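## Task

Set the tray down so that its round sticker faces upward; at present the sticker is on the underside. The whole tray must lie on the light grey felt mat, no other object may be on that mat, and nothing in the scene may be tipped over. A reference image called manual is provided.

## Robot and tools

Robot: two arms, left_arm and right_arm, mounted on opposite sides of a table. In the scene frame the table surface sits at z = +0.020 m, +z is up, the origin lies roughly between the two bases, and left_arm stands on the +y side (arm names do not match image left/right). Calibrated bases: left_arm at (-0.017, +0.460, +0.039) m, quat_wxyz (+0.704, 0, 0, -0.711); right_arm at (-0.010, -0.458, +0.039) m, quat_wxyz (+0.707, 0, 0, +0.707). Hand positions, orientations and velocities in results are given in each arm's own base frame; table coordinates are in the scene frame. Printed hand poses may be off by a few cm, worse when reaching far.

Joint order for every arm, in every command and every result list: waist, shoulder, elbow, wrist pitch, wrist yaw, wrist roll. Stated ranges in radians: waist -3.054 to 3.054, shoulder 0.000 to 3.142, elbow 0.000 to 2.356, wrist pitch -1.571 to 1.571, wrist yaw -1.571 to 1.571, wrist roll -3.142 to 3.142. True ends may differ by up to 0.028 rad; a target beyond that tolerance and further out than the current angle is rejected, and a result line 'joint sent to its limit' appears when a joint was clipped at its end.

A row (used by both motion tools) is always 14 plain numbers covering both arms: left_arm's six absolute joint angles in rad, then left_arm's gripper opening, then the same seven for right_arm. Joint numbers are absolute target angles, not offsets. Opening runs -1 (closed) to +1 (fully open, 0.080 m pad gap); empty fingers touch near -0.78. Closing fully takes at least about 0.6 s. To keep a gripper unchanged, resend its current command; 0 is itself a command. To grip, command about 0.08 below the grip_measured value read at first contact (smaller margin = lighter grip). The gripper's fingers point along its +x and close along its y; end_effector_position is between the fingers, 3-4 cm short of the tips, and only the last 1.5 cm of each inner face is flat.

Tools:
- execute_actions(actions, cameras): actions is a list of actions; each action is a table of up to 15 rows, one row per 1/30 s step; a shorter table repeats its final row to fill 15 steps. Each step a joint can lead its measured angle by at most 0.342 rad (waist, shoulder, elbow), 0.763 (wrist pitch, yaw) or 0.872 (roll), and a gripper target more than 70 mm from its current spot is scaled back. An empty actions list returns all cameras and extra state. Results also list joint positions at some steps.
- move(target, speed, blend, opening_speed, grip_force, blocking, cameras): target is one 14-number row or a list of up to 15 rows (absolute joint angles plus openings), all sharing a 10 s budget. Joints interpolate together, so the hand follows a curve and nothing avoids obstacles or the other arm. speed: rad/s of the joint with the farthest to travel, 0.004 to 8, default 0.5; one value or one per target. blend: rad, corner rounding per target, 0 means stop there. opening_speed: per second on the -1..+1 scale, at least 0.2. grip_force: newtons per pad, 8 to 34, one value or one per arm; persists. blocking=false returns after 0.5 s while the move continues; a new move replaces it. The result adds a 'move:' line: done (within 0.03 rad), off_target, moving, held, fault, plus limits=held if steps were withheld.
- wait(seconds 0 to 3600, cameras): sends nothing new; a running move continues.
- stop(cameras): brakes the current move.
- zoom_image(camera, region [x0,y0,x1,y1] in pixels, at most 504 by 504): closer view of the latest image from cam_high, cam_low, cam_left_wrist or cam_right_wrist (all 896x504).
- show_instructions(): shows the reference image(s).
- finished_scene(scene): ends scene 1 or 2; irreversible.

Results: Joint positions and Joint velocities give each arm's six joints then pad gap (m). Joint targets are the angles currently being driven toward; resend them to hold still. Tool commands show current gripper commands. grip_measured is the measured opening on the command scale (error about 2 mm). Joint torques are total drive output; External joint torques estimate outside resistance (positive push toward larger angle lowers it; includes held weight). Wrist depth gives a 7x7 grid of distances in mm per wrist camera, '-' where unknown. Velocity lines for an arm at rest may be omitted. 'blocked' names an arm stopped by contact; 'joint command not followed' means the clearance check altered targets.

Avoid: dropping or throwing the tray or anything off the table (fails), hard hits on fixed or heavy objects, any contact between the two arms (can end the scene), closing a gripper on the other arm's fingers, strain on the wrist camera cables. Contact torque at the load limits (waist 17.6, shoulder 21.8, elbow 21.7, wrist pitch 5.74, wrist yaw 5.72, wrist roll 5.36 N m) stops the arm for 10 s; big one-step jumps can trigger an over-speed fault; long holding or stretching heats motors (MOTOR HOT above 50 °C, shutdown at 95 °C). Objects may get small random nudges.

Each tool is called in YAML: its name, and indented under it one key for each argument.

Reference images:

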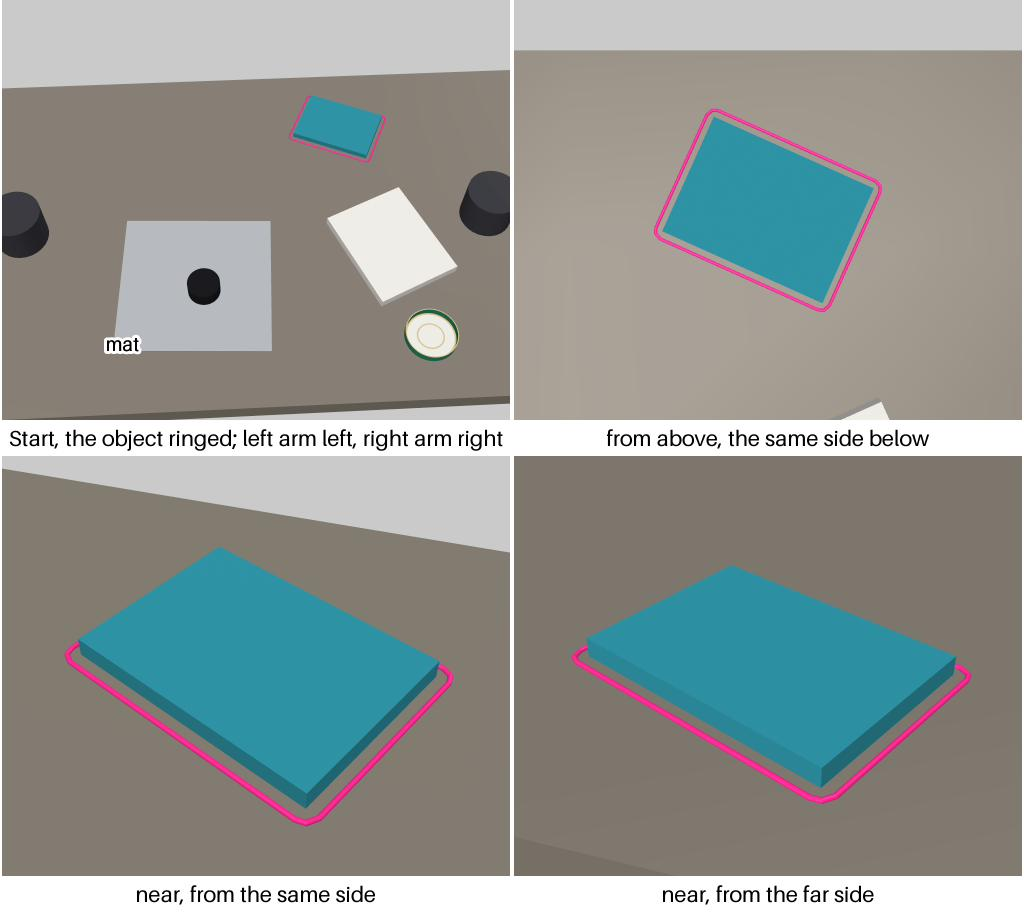

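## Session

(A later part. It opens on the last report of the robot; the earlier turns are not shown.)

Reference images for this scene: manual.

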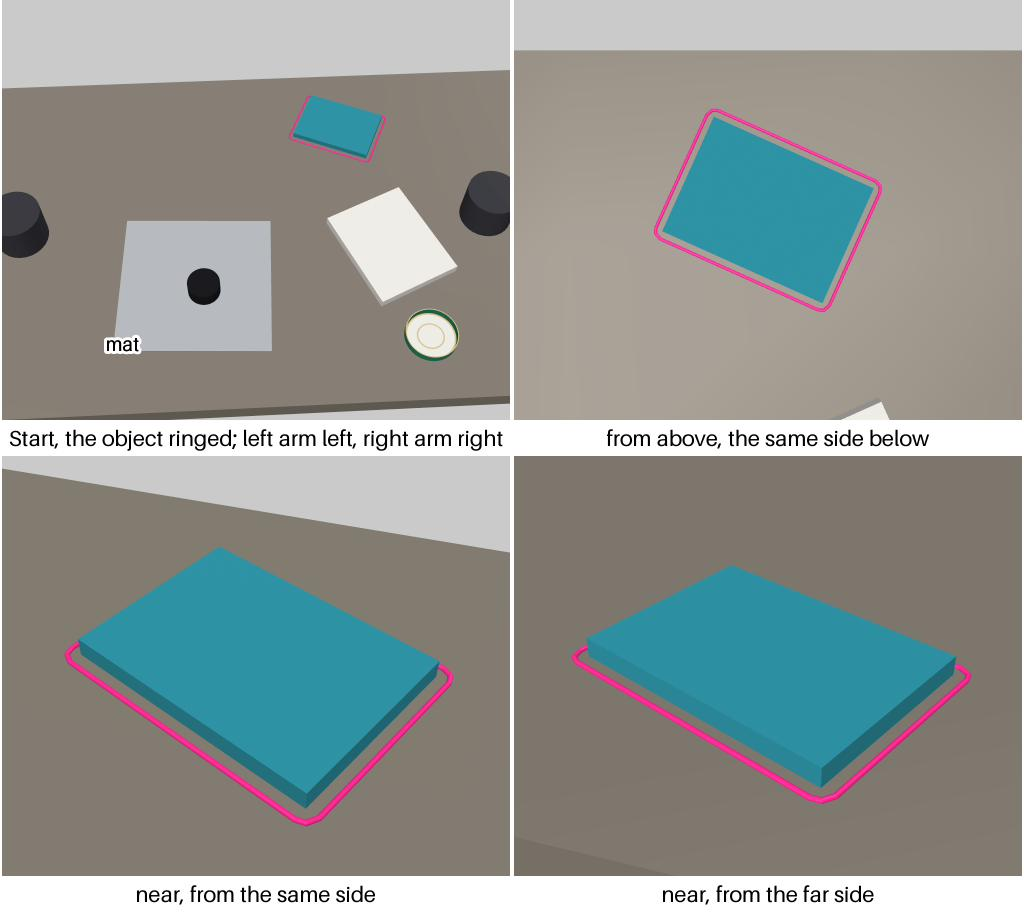

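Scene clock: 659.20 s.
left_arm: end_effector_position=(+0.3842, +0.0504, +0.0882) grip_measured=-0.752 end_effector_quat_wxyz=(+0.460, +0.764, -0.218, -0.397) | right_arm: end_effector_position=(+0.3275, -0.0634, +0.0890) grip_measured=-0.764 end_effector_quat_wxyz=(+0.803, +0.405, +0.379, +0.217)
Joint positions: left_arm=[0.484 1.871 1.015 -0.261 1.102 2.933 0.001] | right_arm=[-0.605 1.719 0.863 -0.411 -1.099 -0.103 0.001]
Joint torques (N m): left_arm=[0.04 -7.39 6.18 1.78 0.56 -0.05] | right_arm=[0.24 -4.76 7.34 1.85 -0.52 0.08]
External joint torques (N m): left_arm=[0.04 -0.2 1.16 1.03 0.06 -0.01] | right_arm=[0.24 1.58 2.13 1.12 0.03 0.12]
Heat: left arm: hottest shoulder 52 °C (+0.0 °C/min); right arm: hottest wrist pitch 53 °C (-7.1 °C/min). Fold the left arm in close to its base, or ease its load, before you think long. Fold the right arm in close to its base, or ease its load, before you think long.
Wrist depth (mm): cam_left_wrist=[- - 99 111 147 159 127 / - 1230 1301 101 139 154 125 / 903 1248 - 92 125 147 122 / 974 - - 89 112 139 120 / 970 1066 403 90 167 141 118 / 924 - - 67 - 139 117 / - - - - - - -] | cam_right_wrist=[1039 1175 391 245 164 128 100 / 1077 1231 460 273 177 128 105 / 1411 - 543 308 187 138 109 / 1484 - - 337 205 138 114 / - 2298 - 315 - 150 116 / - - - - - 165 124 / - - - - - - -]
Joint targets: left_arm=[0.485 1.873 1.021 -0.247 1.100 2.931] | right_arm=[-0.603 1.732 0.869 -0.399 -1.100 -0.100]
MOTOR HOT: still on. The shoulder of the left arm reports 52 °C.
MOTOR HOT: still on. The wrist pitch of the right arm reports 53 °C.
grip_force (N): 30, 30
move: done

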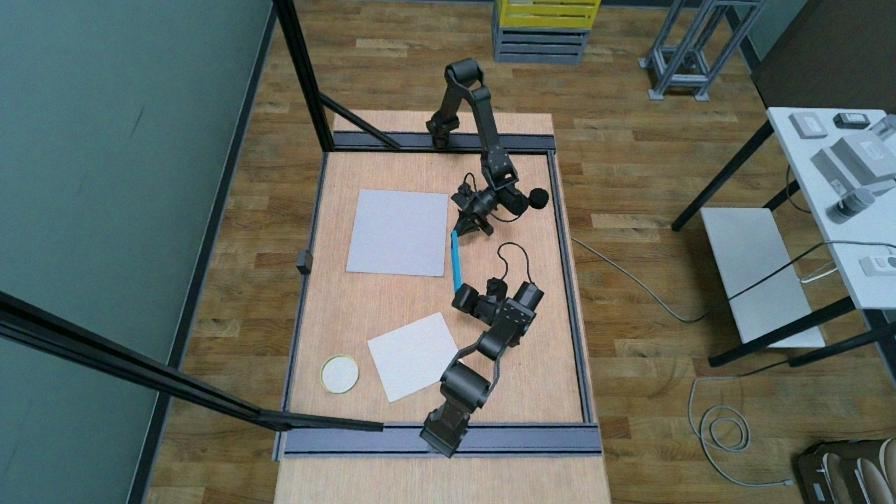

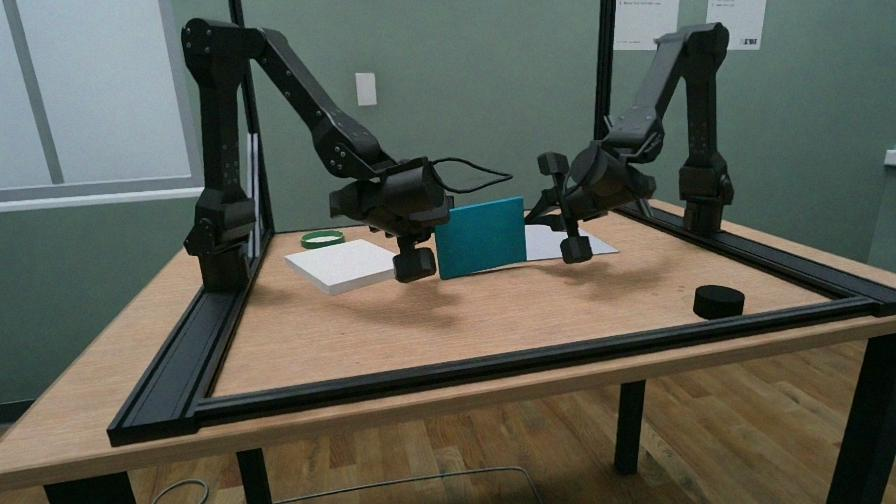

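move:
  target: [0.5735,1.877,1.0071,-0.229,1.1,2.931,-0.9,-0.6825,1.781,0.9098,-0.391,-1.1,-0.10,-0.9]
  speed: 0.12
  cameras: ["cam_high","cam_low"]

zoom_image:
  camera: "cam_high"
  region: [400, 200, 500, 310]

Scene clock: 695.13 s.
left_arm: end_effector_position=(+0.3792, +0.0856, +0.0872) grip_measured=-0.752 end_effector_quat_wxyz=(+0.472, +0.778, -0.184, -0.371) | right_arm: end_effector_position=(+0.3277, -0.0939, +0.0819) grip_measured=-0.764 end_effector_quat_wxyz=(+0.809, +0.422, +0.365, +0.185)
Joint positions: left_arm=[0.574 1.872 1.009 -0.236 1.1 2.933 0.001] | right_arm=[-0.683 1.767 0.888 -0.397 -1.1 -0.103 0.001]
Joint torques (N m): left_arm=[0 -7.09 5.49 1.33 0.63 -0.05] | right_arm=[0.2 -4.93 9.21 1.36 -0.48 0.06]
External joint torques (N m): left_arm=[-0.06 0.07 0.49 0.55 0.15 -0.01] | right_arm=[0.2 1.65 4.1 0.63 0.06 0.11]
Heat: left arm: hottest shoulder 51 °C (-1.0 °C/min); right arm: hottest wrist pitch 53 °C (-2.0 °C/min). Fold the left arm in close to its base, or ease its load, before you think long. Fold the right arm in close to its base, or ease its load, before you think long.
Wrist depth (mm): cam_left_wrist=[- 1242 - 104 188 152 121 / 1242 1380 - 96 174 147 119 / - - - 84 166 144 117 / - - - 81 148 143 115 / - 1114 444 91 159 139 113 / 998 - - 67 - 136 112 / - - - - - - -] | cam_right_wrist=[- 1285 452 242 162 127 101 / - 1720 491 272 172 130 104 / - 1583 685 308 188 138 109 / 594 - - 337 176 149 114 / - - 2318 - 202 155 116 / - - - - 204 166 124 / - - - - - - -]
Joint targets: left_arm=[0.574 1.877 1.007 -0.229 1.100 2.931] | right_arm=[-0.682 1.781 0.910 -0.391 -1.100 -0.100]
MOTOR HOT: still on. The shoulder of the left arm reports 51 °C.
MOTOR HOT: still on. The wrist pitch of the right arm reports 53 °C.
grip_force (N): 30, 30
move: done

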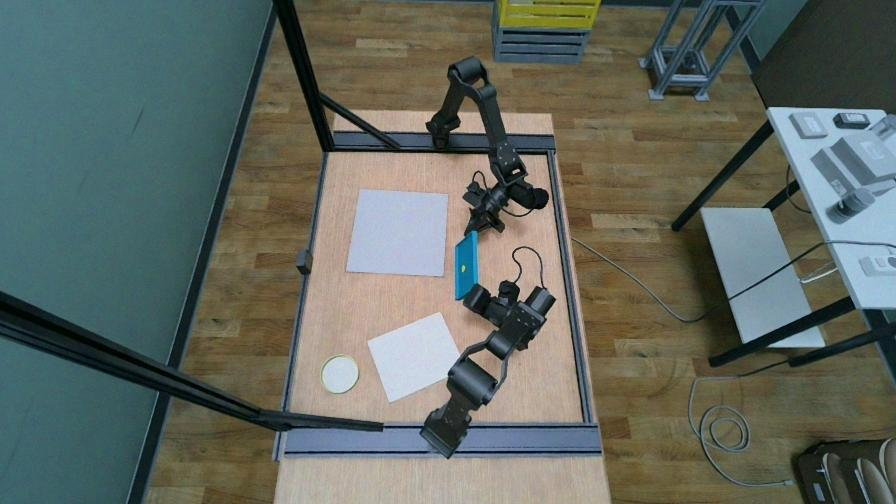

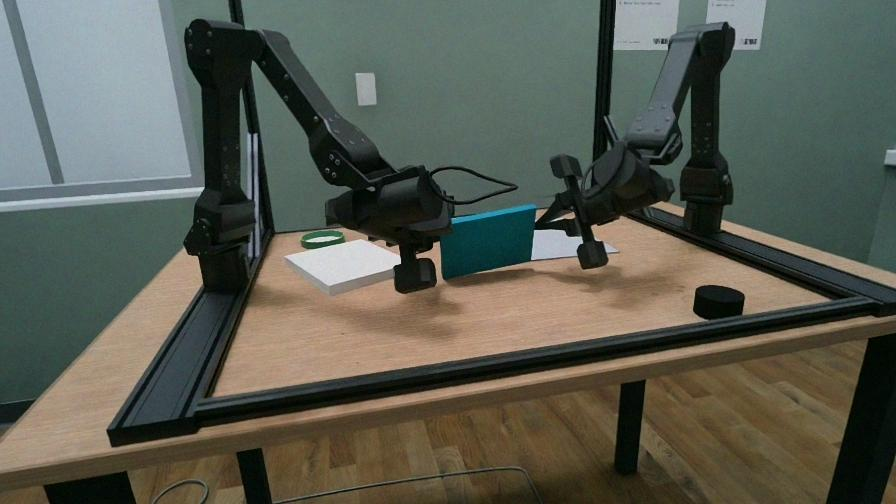

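Scaled by 4.582.

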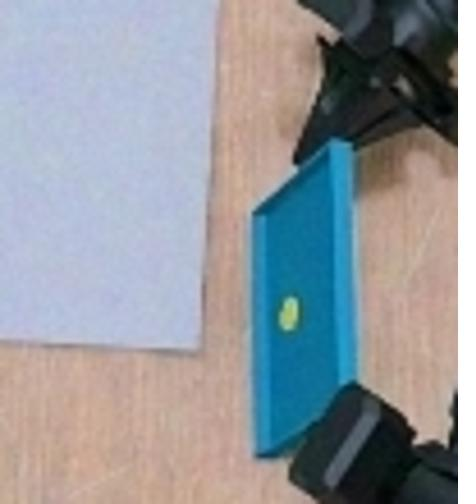

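move:
  target:
    - [0.5817,1.8327,1.0168,-0.27,0.85,2.931,-0.9,-0.6694,1.7961,1.0022,-0.455,-0.85,-0.10,-0.9]
    - [0.5493,1.8349,1.0178,-0.27,0.65,2.931,-0.9,-0.6243,1.8303,1.0474,-0.466,-0.65,-0.10,-0.9]
  speed: 0.15
  blend: 0.03
  cameras: ["cam_high","cam_low"]

zoom_image:
  camera: "cam_high"
  region: [420, 200, 560, 320]

Scene clock: 704.53 s.
left_arm: end_effector_position=(+0.3732, +0.1250, +0.0457) grip_measured=-0.752 end_effector_quat_wxyz=(+0.387, +0.811, +0.007, -0.439) | right_arm: end_effector_position=(+0.3413, -0.1366, +0.0487) grip_measured=-0.764 end_effector_quat_wxyz=(+0.825, +0.309, +0.472, +0.032)
Joint positions: left_arm=[0.556 1.85 1.008 -0.275 0.647 2.933 0.001] | right_arm=[-0.63 1.816 1.025 -0.47 -0.648 -0.103 0.001]
Joint torques (N m): left_arm=[-0.58 -9.36 6.71 1.19 0.51 -0.03] | right_arm=[0.68 -5.58 9.69 1.27 -0.4 0.06]
External joint torques (N m): left_arm=[-0.58 -2.18 1.57 0.34 0.17 0.01] | right_arm=[0.67 1.75 4.23 0.46 -0.03 0.09]
Heat: left arm: hottest shoulder 50 °C (-2.0 °C/min); right arm: hottest wrist pitch 51 °C (-3.0 °C/min). Fold the left arm in close to its base, or ease its load, before you think long. Fold the right arm in close to its base, or ease its load, before you think long.
Wrist depth (mm): cam_left_wrist=[340 238 169 122 125 110 97 / 319 236 173 125 122 110 97 / 333 235 177 128 119 110 96 / 332 239 173 125 119 109 96 / 329 238 183 117 123 109 96 / 334 237 - 67 - 109 96 / - - - - - - -] | cam_right_wrist=[275 187 139 113 90 81 72 / 339 216 157 122 101 85 74 / 384 270 183 132 108 91 78 / 1967 313 190 141 120 97 84 / - 335 243 119 129 108 90 / - - - - 131 116 92 / - - - - - - -]
Joint targets: left_arm=[0.549 1.835 1.018 -0.270 0.650 2.931] | right_arm=[-0.624 1.830 1.047 -0.466 -0.650 -0.100]
MOTOR HOT: still on. The shoulder of the left arm reports 50 °C.
MOTOR HOT: still on. The wrist pitch of the right arm reports 51 °C.
grip_force (N): 30, 30
move: done

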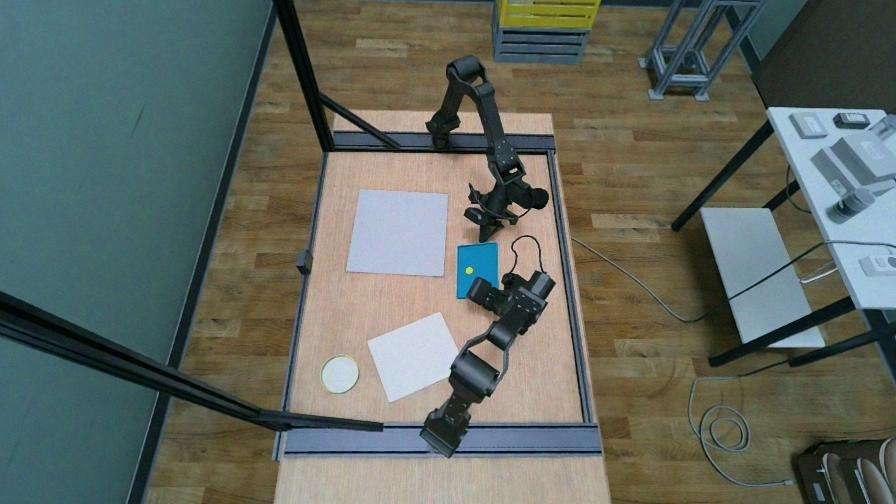

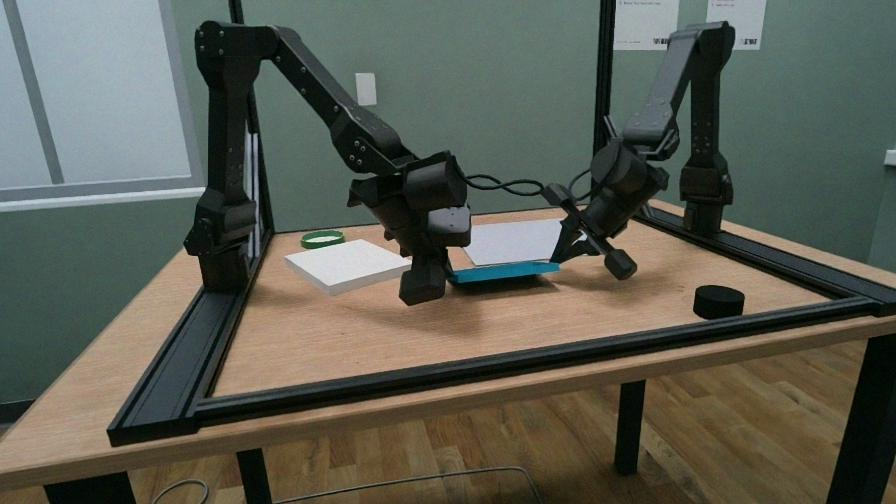

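Scaled by 3.600.

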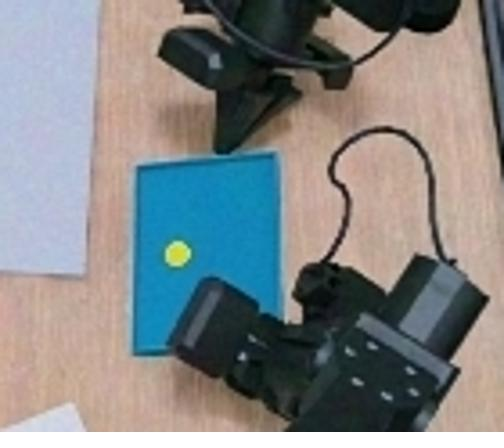

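move:
  target: [0.5493,1.8349,0.943,-0.195,0.65,2.931,-0.9,-0.6243,1.8303,0.978,-0.397,-0.65,-0.10,-0.9]
  speed: 0.12
  cameras: ["cam_high","cam_low","cam_left_wrist"]

zoom_image:
  camera: "cam_low"
  region: [380, 160, 680, 320]

Scene clock: 714.37 s.
left_arm: end_effector_position=(+0.3697, +0.1215, +0.0364) grip_measured=-0.752 end_effector_quat_wxyz=(+0.381, +0.818, +0.005, -0.432) | right_arm: end_effector_position=(+0.3433, -0.1366, +0.0431) grip_measured=-0.764 end_effector_quat_wxyz=(+0.835, +0.299, +0.462, +0.032)
Joint positions: left_arm=[0.552 1.849 0.952 -0.198 0.646 2.933 0.001] | right_arm=[-0.626 1.817 0.991 -0.399 -0.645 -0.103 0.001]
Joint torques (N m): left_arm=[-0.23 -9.12 4.51 1.12 0.59 -0.03] | right_arm=[0.19 -5.74 5.04 1.14 -0.47 0.05]
External joint torques (N m): left_arm=[-0.26 -2.15 -0.42 0.26 0.25 0.01] | right_arm=[0.2 1.53 -0.38 0.28 -0.11 0.07]
Heat: left arm: hottest shoulder 51 °C (-1.0 °C/min); right arm: hottest wrist pitch 49 °C (-4.0 °C/min). Fold the left arm in close to its base, or ease its load, before you think long. Fold the right arm in close to its base, or ease its load, before you think long.
Wrist depth (mm): cam_left_wrist=[333 234 182 148 126 109 96 / 324 230 178 142 128 108 95 / 304 225 172 144 124 107 94 / 298 224 170 142 121 106 94 / 304 224 167 131 117 107 93 / 304 222 - 67 - 105 93 / - - - - - - -] | cam_right_wrist=[250 162 127 100 81 75 66 / 315 197 143 114 91 73 68 / 362 257 180 122 101 84 73 / - 295 213 127 111 88 77 / - 319 261 - 118 96 81 / - 388 - - 118 - - / - - - - - - -]
Joint targets: left_arm=[0.549 1.835 0.943 -0.195 0.650 2.931] | right_arm=[-0.624 1.830 0.978 -0.397 -0.650 -0.100]
MOTOR HOT: still on. The shoulder of the left arm reports 51 °C.
MOTOR HOT: still on. The wrist pitch of the right arm reports 49 °C.
grip_force (N): 30, 30
move: done

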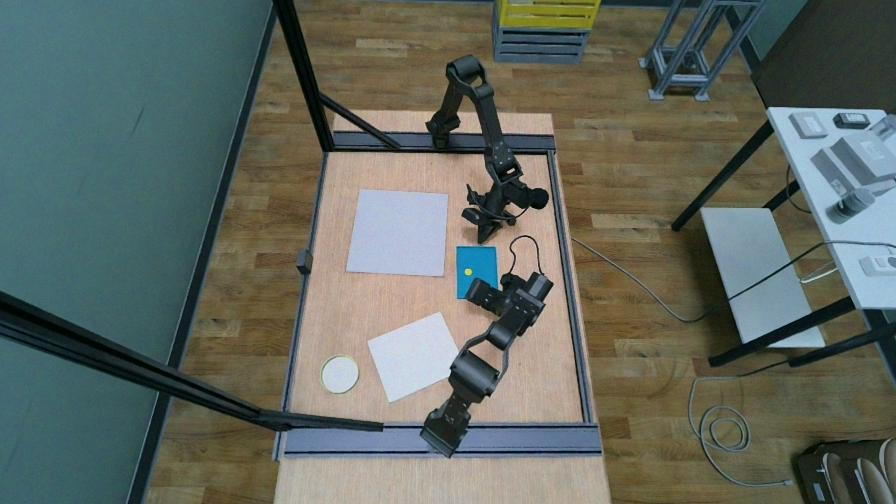

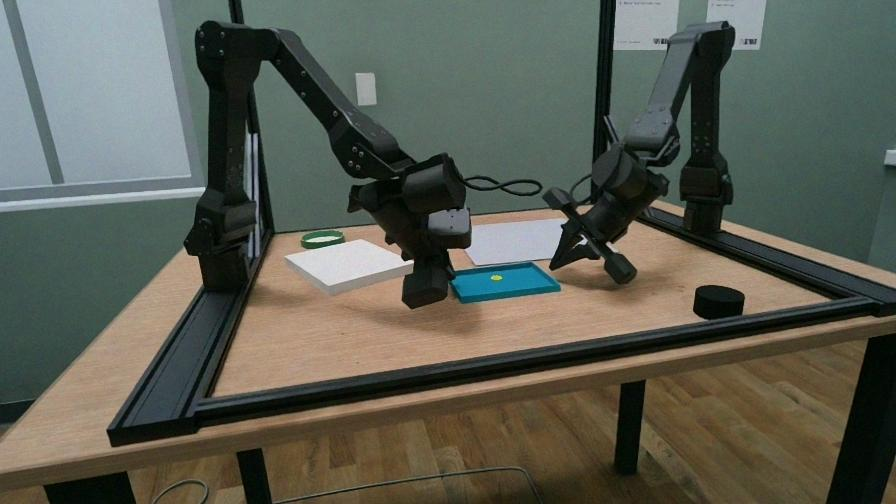

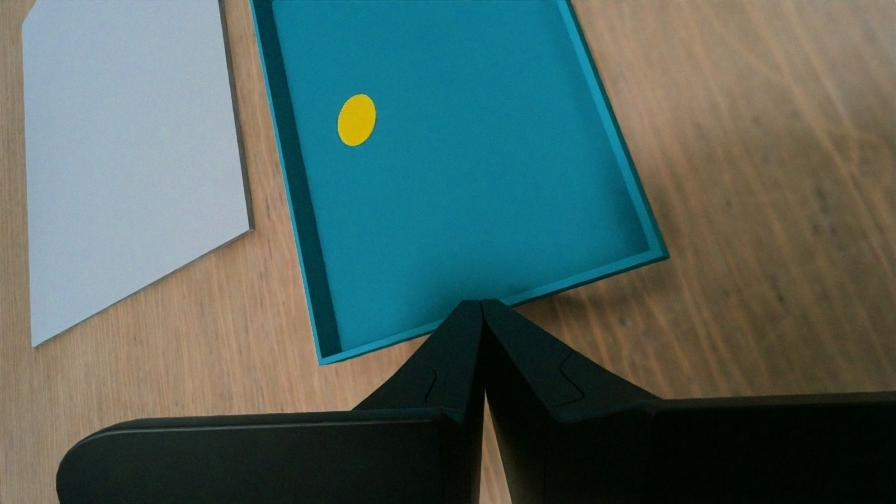

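Scaled by 1.680.

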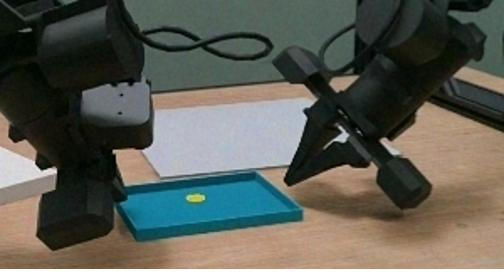

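move:
  target:
    - [0.5493,1.8349,0.943,-0.195,0.65,2.931,-0.9,-0.624,1.6,0.96,-0.61,-0.65,-0.10,-0.9]
    - [0.5493,1.8349,0.943,-0.195,0.65,2.931,-0.9,-0.4,1.3,0.85,-0.8,-0.3,-0.1,-0.9]
  speed: [0.3,0.5]
  blend: 0.05
  cameras: ["cam_high","cam_low"]

Scene clock: 746.33 s.
left_arm: end_effector_position=(+0.3696, +0.1214, +0.0364) grip_measured=-0.752 end_effector_quat_wxyz=(+0.381, +0.818, +0.005, -0.432) | right_arm: end_effector_position=(+0.2629, -0.0630, +0.1064) grip_measured=-0.764 end_effector_quat_wxyz=(+0.820, +0.159, +0.549, -0.012)
Joint positions: left_arm=[0.552 1.849 0.952 -0.198 0.646 2.933 0.001] | right_arm=[-0.402 1.312 0.864 -0.799 -0.303 -0.103 0.001]
Joint torques (N m): left_arm=[-0.23 -9.03 4.48 1.09 0.59 -0.04] | right_arm=[0.22 -5.37 6.03 0.9 -0.11 0.08]
External joint torques (N m): left_arm=[-0.17 -2 -0.52 0.21 0.25 -0.01] | right_arm=[0.22 -1.2 -0.03 0.09 0.08 0.1]
Heat: left arm: hottest shoulder 52 °C (+1.0 °C/min); right arm: hottest wrist pitch 46 °C (-7.1 °C/min). Fold the left arm in close to its base, or ease its load, before you think long.
Wrist depth (mm): cam_left_wrist=[242 225 209 192 179 170 160 / 246 228 210 195 182 170 160 / 248 230 212 198 183 171 161 / 249 232 195 195 184 171 162 / 250 233 196 183 182 173 162 / 252 211 - 67 - 173 163 / - - - - - - -] | cam_right_wrist=[250 162 127 100 81 75 66 / 314 197 143 114 91 73 68 / 365 252 170 122 101 85 73 / - 296 209 129 111 88 77 / - - 261 108 118 96 81 / - - - - 118 - - / - - - - - - -]
Joint targets: left_arm=[0.549 1.835 0.943 -0.195 0.650 2.931] | right_arm=[-0.400 1.300 0.850 -0.800 -0.300 -0.100]
MOTOR HOT: still on. The shoulder of the left arm reports 52 °C.
MOTOR HOT: cleared for the motors of the right arm.
grip_force (N): 30, 30
move: done; blend cut to 0 rad at target 1

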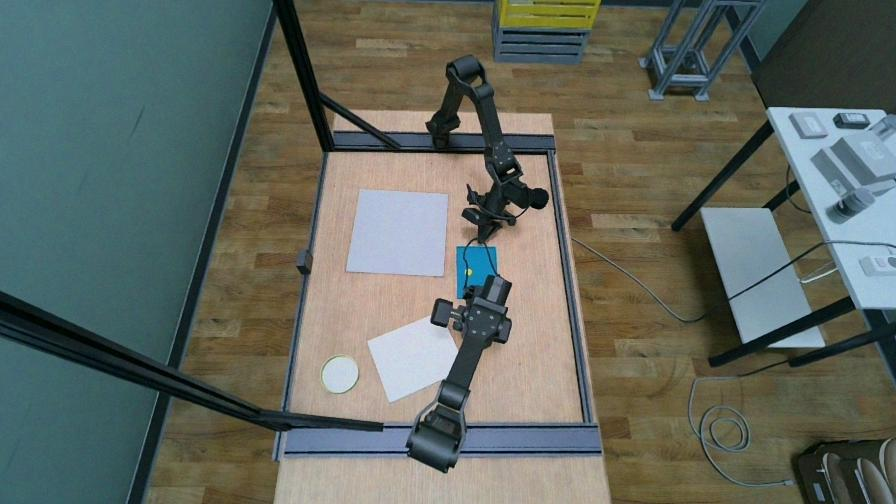

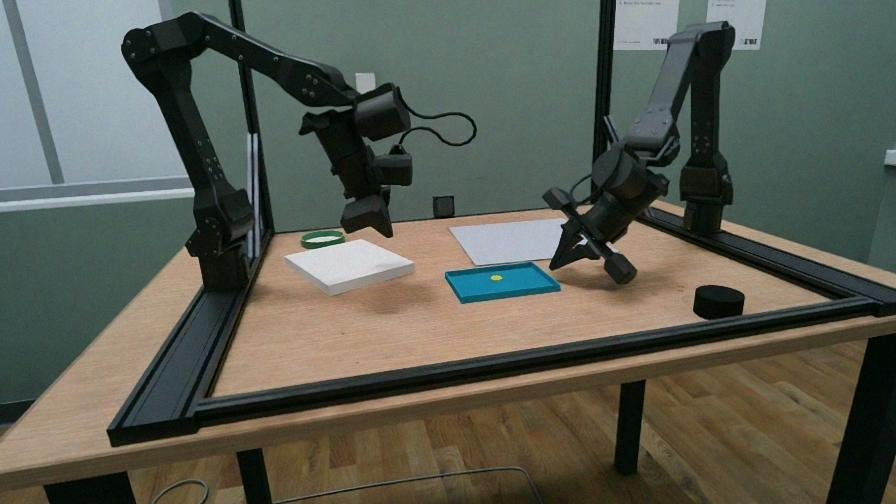

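move:
  target:
    - [0.5493,1.8349,1.193,-0.445,0.65,2.931,-0.9,-0.3,1.2,0.82,-0.85,-0.2,-0.1,-0.9]
    - [0.274,2.1394,1.7367,-1.1683,0,1.845,-0.1,-0.1,1.0,0.76,-0.96,0,0,-0.9]
  speed: [0.4,0.7]
  blend: 0.05
  cameras: ["cam_high","cam_right_wrist","cam_low"]

Scene clock: 771.50 s.
left_arm: end_effector_position=(+0.3928, +0.1104, +0.0666) grip_measured=-0.103 end_effector_quat_wxyz=(+0.499, +0.499, +0.500, -0.502) | right_arm: end_effector_position=(+0.2109, -0.0212, +0.1255) grip_measured=-0.764 end_effector_quat_wxyz=(+0.826, +0.028, +0.561, -0.040)
Joint positions: left_arm=[0.275 2.131 1.722 -1.166 0.002 1.848 0.03] | right_arm=[-0.102 1.009 0.775 -0.959 -0.003 -0.004 0.001]
Joint torques (N m): left_arm=[-0.03 -8.9 7.53 0.21 -0.01 -0.04] | right_arm=[0.23 -3 6.2 1.02 0.05 0.12]
External joint torques (N m): left_arm=[0.01 0.36 2.17 -0.06 -0.06 -0.04] | right_arm=[0.24 -0.75 -0.17 0.07 0.05 0.12]
Heat: left arm: hottest shoulder 53 °C (+2.0 °C/min); right arm: hottest wrist pitch 45 °C (-5.0 °C/min). Fold the left arm in close to its base, or ease its load, before you think long.
Wrist depth (mm): cam_left_wrist=[211 211 211 212 211 211 212 / 211 211 193 211 211 212 212 / 211 193 193 211 212 212 212 / 194 193 193 194 212 212 212 / 194 194 193 193 212 212 212 / 193 194 - 67 - 212 212 / - - - - - - -] | cam_right_wrist=[- 126 127 128 131 133 134 / 130 131 - 134 138 137 140 / - 138 - 142 144 145 147 / - - - 150 150 153 154 / - 153 - 157 157 161 163 / - 157 - 166 99 168 171 / - - - 176 173 - -]
Joint targets: left_arm=[0.274 2.139 1.737 -1.168 0.000 1.845] | right_arm=[-0.100 1.000 0.760 -0.960 0.000 0.000]
MOTOR HOT: still on. The shoulder of the left arm reports 53 °C.
grip_force (N): 30, 30
move: done
Images, in order (width x height): cam_high 896x504, cam_low 896x504, cam_right_wrist 896x504.

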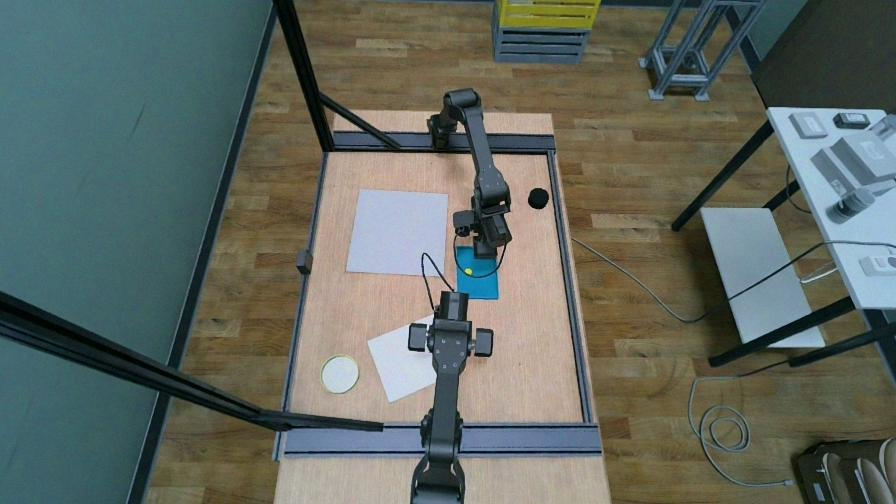

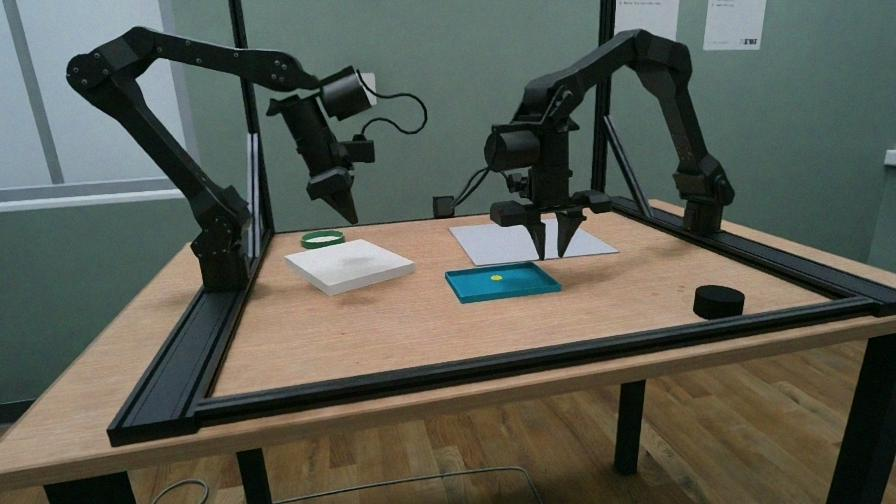

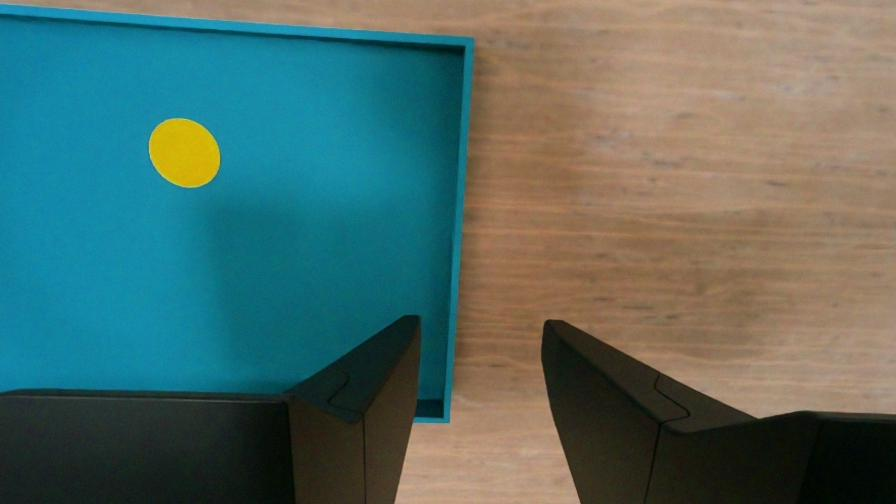

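move:
  target:
    - [0.271,2.1542,1.7599,-1.1767,0,1.91,-0.1,-0.1,1.0,0.76,-0.96,0,0,-0.9]
    - [0.271,2.1935,1.6487,-1.0262,0,1.91,-0.1,-0.1,1.0,0.76,-0.96,0,0,-0.9]
    - [0.271,2.1935,1.6487,-1.0262,0,1.91,-1,-0.1,1.0,0.76,-0.96,0,0,-0.9]
    - [0.271,2.1542,1.7599,-1.1767,0,1.91,-1,-0.1,1.0,0.76,-0.96,0,0,-0.9]
  speed: [0.3,0.15,0.3,0.1]
  opening_speed: 0.6
  cameras: ["cam_high","cam_right_wrist","cam_low"]

Scene clock: 802.43 s.
left_arm: end_effector_position=(+0.3949, +0.1108, +0.0559) grip_measured=-0.750 end_effector_quat_wxyz=(+0.479, +0.505, +0.490, -0.525) | right_arm: end_effector_position=(+0.2109, -0.0212, +0.1255) grip_measured=-0.764 end_effector_quat_wxyz=(+0.826, +0.028, +0.561, -0.040)
Joint positions: left_arm=[0.274 2.172 1.744 -1.175 0.001 1.906 0.001] | right_arm=[-0.102 1.009 0.775 -0.959 -0.003 -0.004 0.001]
Joint torques (N m): left_arm=[-0.27 -11.94 7.51 0.2 0.04 0.19] | right_arm=[0.32 -2.97 6.26 1.01 0.06 0.15]
External joint torques (N m): left_arm=[-0.41 -2.53 2.25 0 0.01 0.19] | right_arm=[0.31 -0.67 -0.13 0.06 0.06 0.15]
Heat: left arm: hottest shoulder 55 °C (+3.0 °C/min); right arm: hottest wrist pitch 44 °C (-3.0 °C/min). Fold the left arm in close to its base, or ease its load, before you think long.
Wrist depth (mm): cam_left_wrist=[211 211 211 211 212 211 212 / 211 211 193 211 211 211 212 / 211 194 194 211 211 212 212 / 193 194 194 194 212 212 212 / 194 193 194 194 212 212 212 / 194 194 - 67 - 212 212 / - - - - - - -] | cam_right_wrist=[- 95 - - 122 124 126 / - 99 - - 128 130 132 / - 104 - - 133 136 138 / - 110 - - 140 143 146 / - - - - 147 150 153 / - - - - 152 157 161 / - - - - - - -]
Joint targets: left_arm=[0.271 2.154 1.760 -1.177 0.000 1.910] | right_arm=[-0.100 1.000 0.760 -0.960 0.000 0.000]
MOTOR HOT: still on. The shoulder of the left arm reports 55 °C.
grip_force (N): 30, 30
move: done
Images, in order (width x height): cam_high 896x504, cam_low 896x504, cam_right_wrist 896x504.

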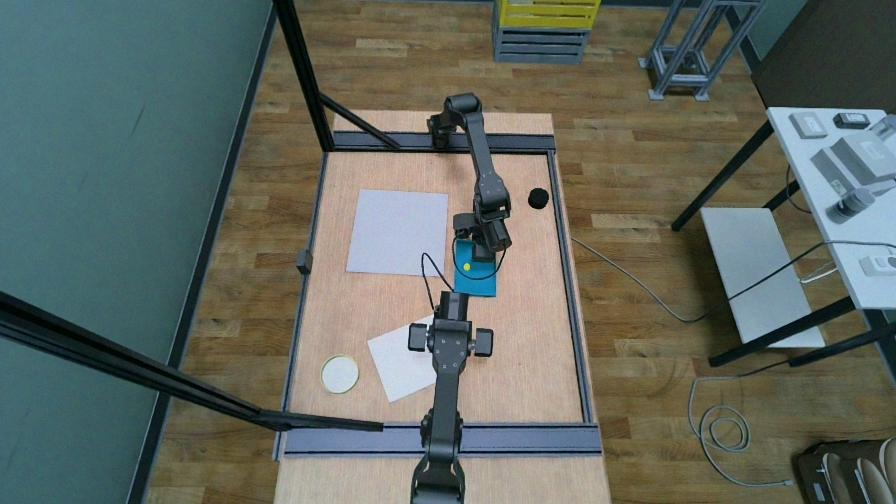

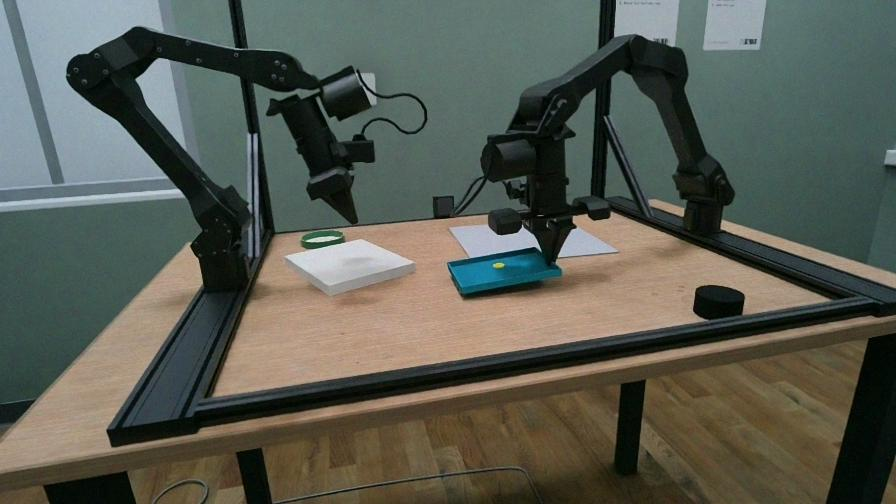

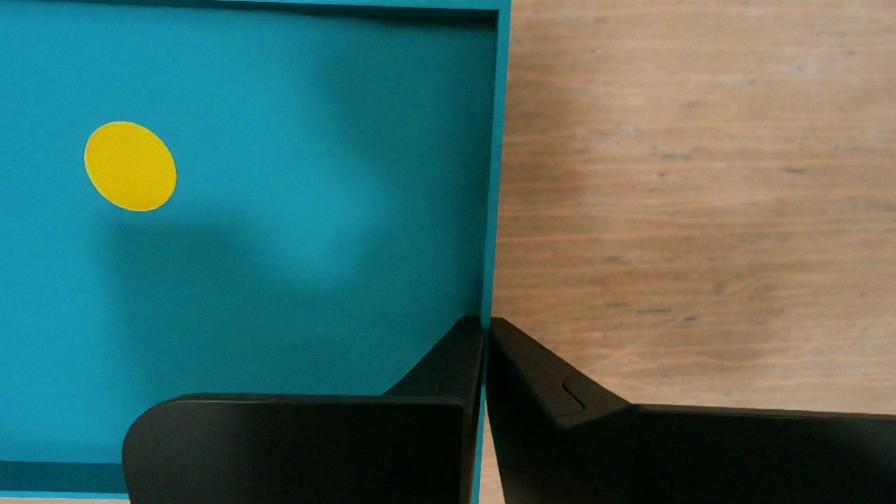

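move:
  target:
    - [0.271,2.1425,1.8417,-1.2702,0,1.91,-1,-0.1,1.0,0.76,-0.96,0,0,-0.9]
    - [-0.475,1.6983,1.1967,-1.0694,0,1.164,-1,-0.1,1.0,0.76,-0.96,0,0,-0.9]
    - [-0.475,1.7757,1.0539,-0.8492,0,1.164,-1,-0.1,1.0,0.76,-0.96,0,0,-0.9]
  speed: [0.15,0.4,0.09]
  blend: [0.03,0,0]
  cameras: ["cam_high","cam_right_wrist","cam_low"]

zoom_image:
  camera: "cam_low"
  region: [400, 160, 660, 300]

Scene clock: 835.53 s.
left_arm: end_effector_position=(+0.2666, -0.1369, +0.0303) grip_measured=-0.750 end_effector_quat_wxyz=(+0.485, +0.519, +0.479, -0.516) | right_arm: end_effector_position=(+0.2109, -0.0212, +0.1255) grip_measured=-0.764 end_effector_quat_wxyz=(+0.826, +0.028, +0.561, -0.040)
Joint positions: left_arm=[-0.475 1.77 1.062 -0.852 -0.001 1.167 0.001] | right_arm=[-0.102 1.009 0.775 -0.959 -0.003 -0.004 0.001]
Joint torques (N m): left_arm=[-0.05 -6.27 4.54 0.62 0.08 -0.05] | right_arm=[0.37 -3.08 6.23 1.01 0.03 0.13]
External joint torques (N m): left_arm=[-0.03 0.16 -0.43 0.3 0.03 -0.05] | right_arm=[0.37 -0.83 -0.12 0.07 0.03 0.13]
Heat: left arm: hottest shoulder 71 °C (+18.1 °C/min); right arm: hottest wrist pitch 44 °C (-1.0 °C/min). Fold the left arm in close to its base, or ease its load, before you think long.
Wrist depth (mm): cam_left_wrist=[210 211 211 211 211 211 212 / 211 211 193 211 211 212 212 / 211 194 194 212 212 212 212 / 193 194 194 194 212 212 212 / 194 194 194 194 212 212 212 / 193 193 - 67 - 212 213 / - - - - - - -] | cam_right_wrist=[- 95 95 - 98 98 100 / - 99 - - 103 104 105 / 102 103 - - 107 108 110 / - 108 109 111 113 113 117 / - - 115 112 119 119 123 / - - - - 80 125 130 / - - - - - - -]
Joint targets: left_arm=[-0.475 1.776 1.054 -0.849 0.000 1.164] | right_arm=[-0.100 1.000 0.760 -0.960 0.000 0.000]
MOTOR HOT: still on. The shoulder of the left arm reports 71 °C.
grip_force (N): 30, 30
move: done; blend cut to 0 rad at target 1
Images, in order (width x height): cam_high 896x504, cam_low 896x504, cam_right_wrist 896x504.

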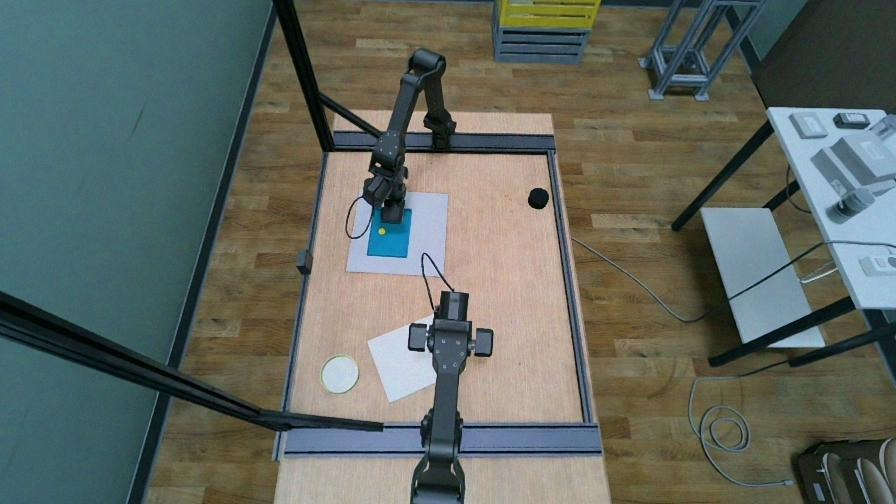

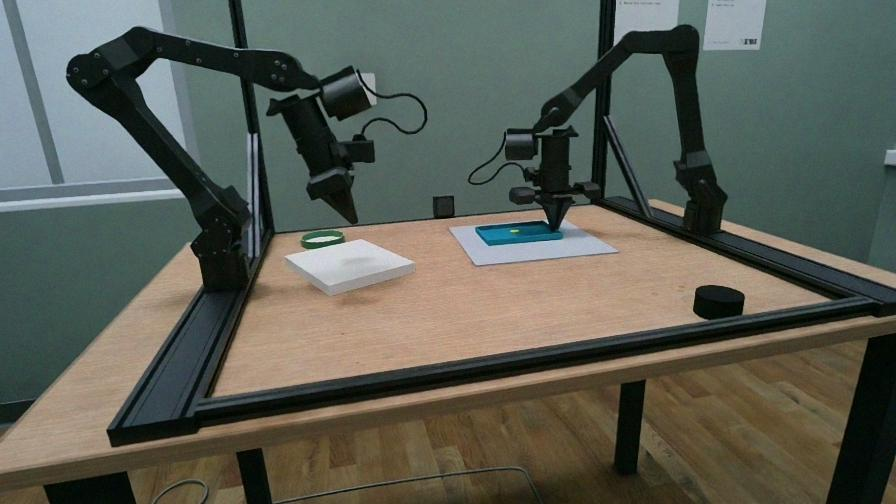

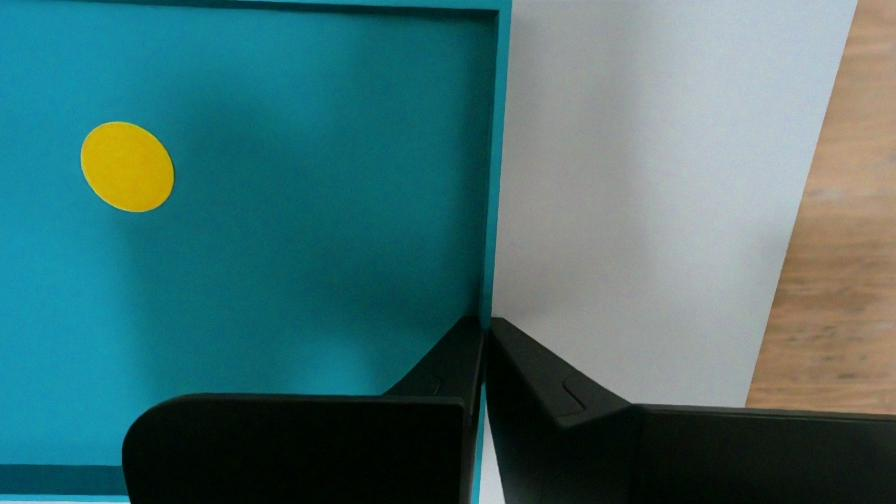

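Scaled by 1.938.

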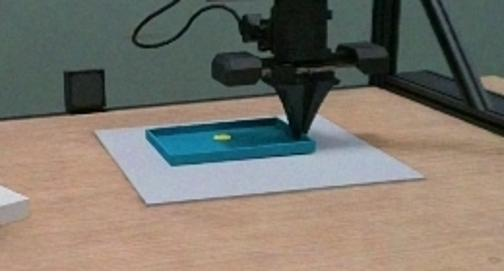

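move:
  target:
    - [-0.475,1.779,1.04,-0.833,0,1.164,-1,-0.1,1.0,0.76,-0.96,0,0,-0.9]
    - [-0.475,1.779,1.04,-0.833,0,1.164,-0.3,-0.1,1.0,0.76,-0.96,0,0,-0.9]
    - [-0.475,1.6983,1.1967,-1.0694,0,1.164,-0.3,-0.1,1.0,0.76,-0.96,0,0,-0.9]
    - [-0.4,1.2,0.95,-1.0,0,1.164,-0.3,-0.1,1.0,0.76,-0.96,0,0,-0.9]
  speed: [0.05,0.3,0.3,0.5]
  blend: [0,0,0.03,0]
  opening_speed: 0.5
  cameras: ["cam_high","cam_low"]

zoom_image:
  camera: "cam_low"
  region: [400, 160, 660, 300]

Scene clock: 852.57 s.
left_arm: end_effector_position=(+0.2273, -0.0969, +0.1409) grip_measured=-0.303 end_effector_quat_wxyz=(+0.598, +0.535, +0.390, -0.452) | right_arm: end_effector_position=(+0.2109, -0.0212, +0.1255) grip_measured=-0.764 end_effector_quat_wxyz=(+0.826, +0.028, +0.561, -0.040)
Joint positions: left_arm=[-0.403 1.209 0.96 -1.003 -0.001 1.167 0.021] | right_arm=[-0.102 1.009 0.775 -0.959 -0.003 -0.004 0.001]
Joint torques (N m): left_arm=[0.34 -4.75 5.4 1.03 0.08 -0.06] | right_arm=[0.29 -2.98 6.19 1.02 0.05 0.14]
External joint torques (N m): left_arm=[0.34 -1.36 -0.57 0.23 0.04 -0.05] | right_arm=[0.28 -0.77 -0.15 0.07 0.06 0.14]
Heat: left arm: hottest shoulder 61 °C (+7.1 °C/min); right arm: hottest wrist pitch 44 °C (-1.0 °C/min). Fold the left arm in close to its base, or ease its load, before you think long.
Wrist depth (mm): cam_left_wrist=[211 211 211 211 211 212 212 / 211 211 194 212 211 212 212 / 211 194 194 212 211 212 212 / 193 193 193 194 212 212 212 / 193 194 193 194 212 212 212 / 193 194 - 67 - 212 212 / - - - - - - -] | cam_right_wrist=[281 251 235 217 207 196 185 / 291 272 238 225 211 200 189 / 302 281 - 229 217 205 193 / 312 283 261 236 222 210 198 / 323 292 271 247 225 215 202 / 335 305 - 252 97 219 205 / - - - 264 87 - -]
Joint targets: left_arm=[-0.400 1.200 0.950 -1.000 0.000 1.164] | right_arm=[-0.100 1.000 0.760 -0.960 0.000 0.000]
MOTOR HOT: still on. The shoulder of the left arm reports 61 °C.
grip_force (N): 30, 30
move: done

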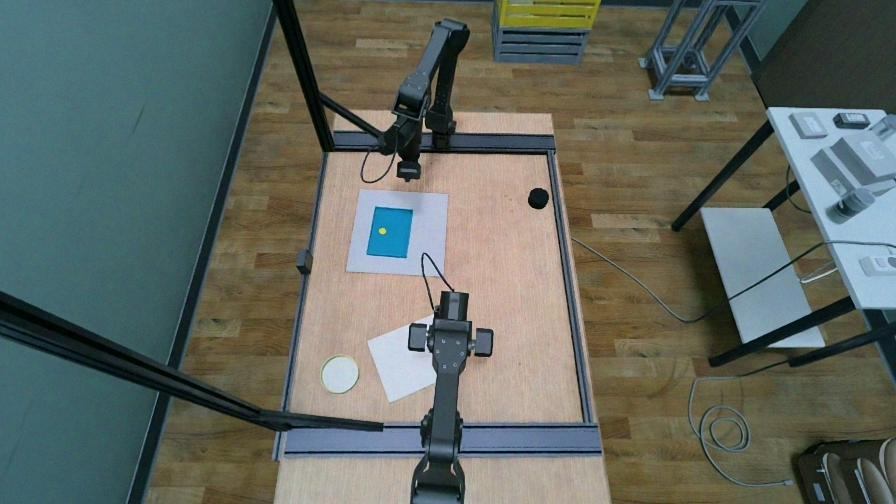

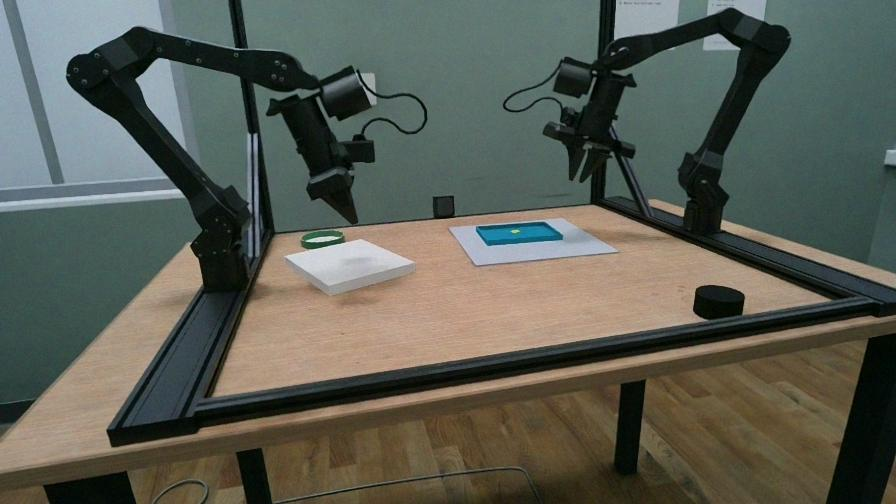

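Scaled by 1.938.

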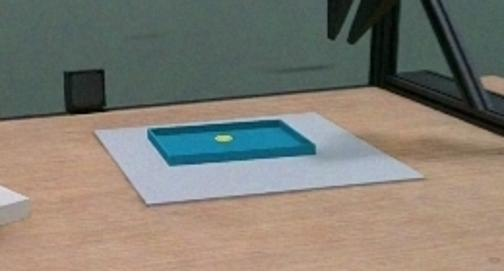

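finished_scene:
  scene: 2

The scene is finished: the task was done.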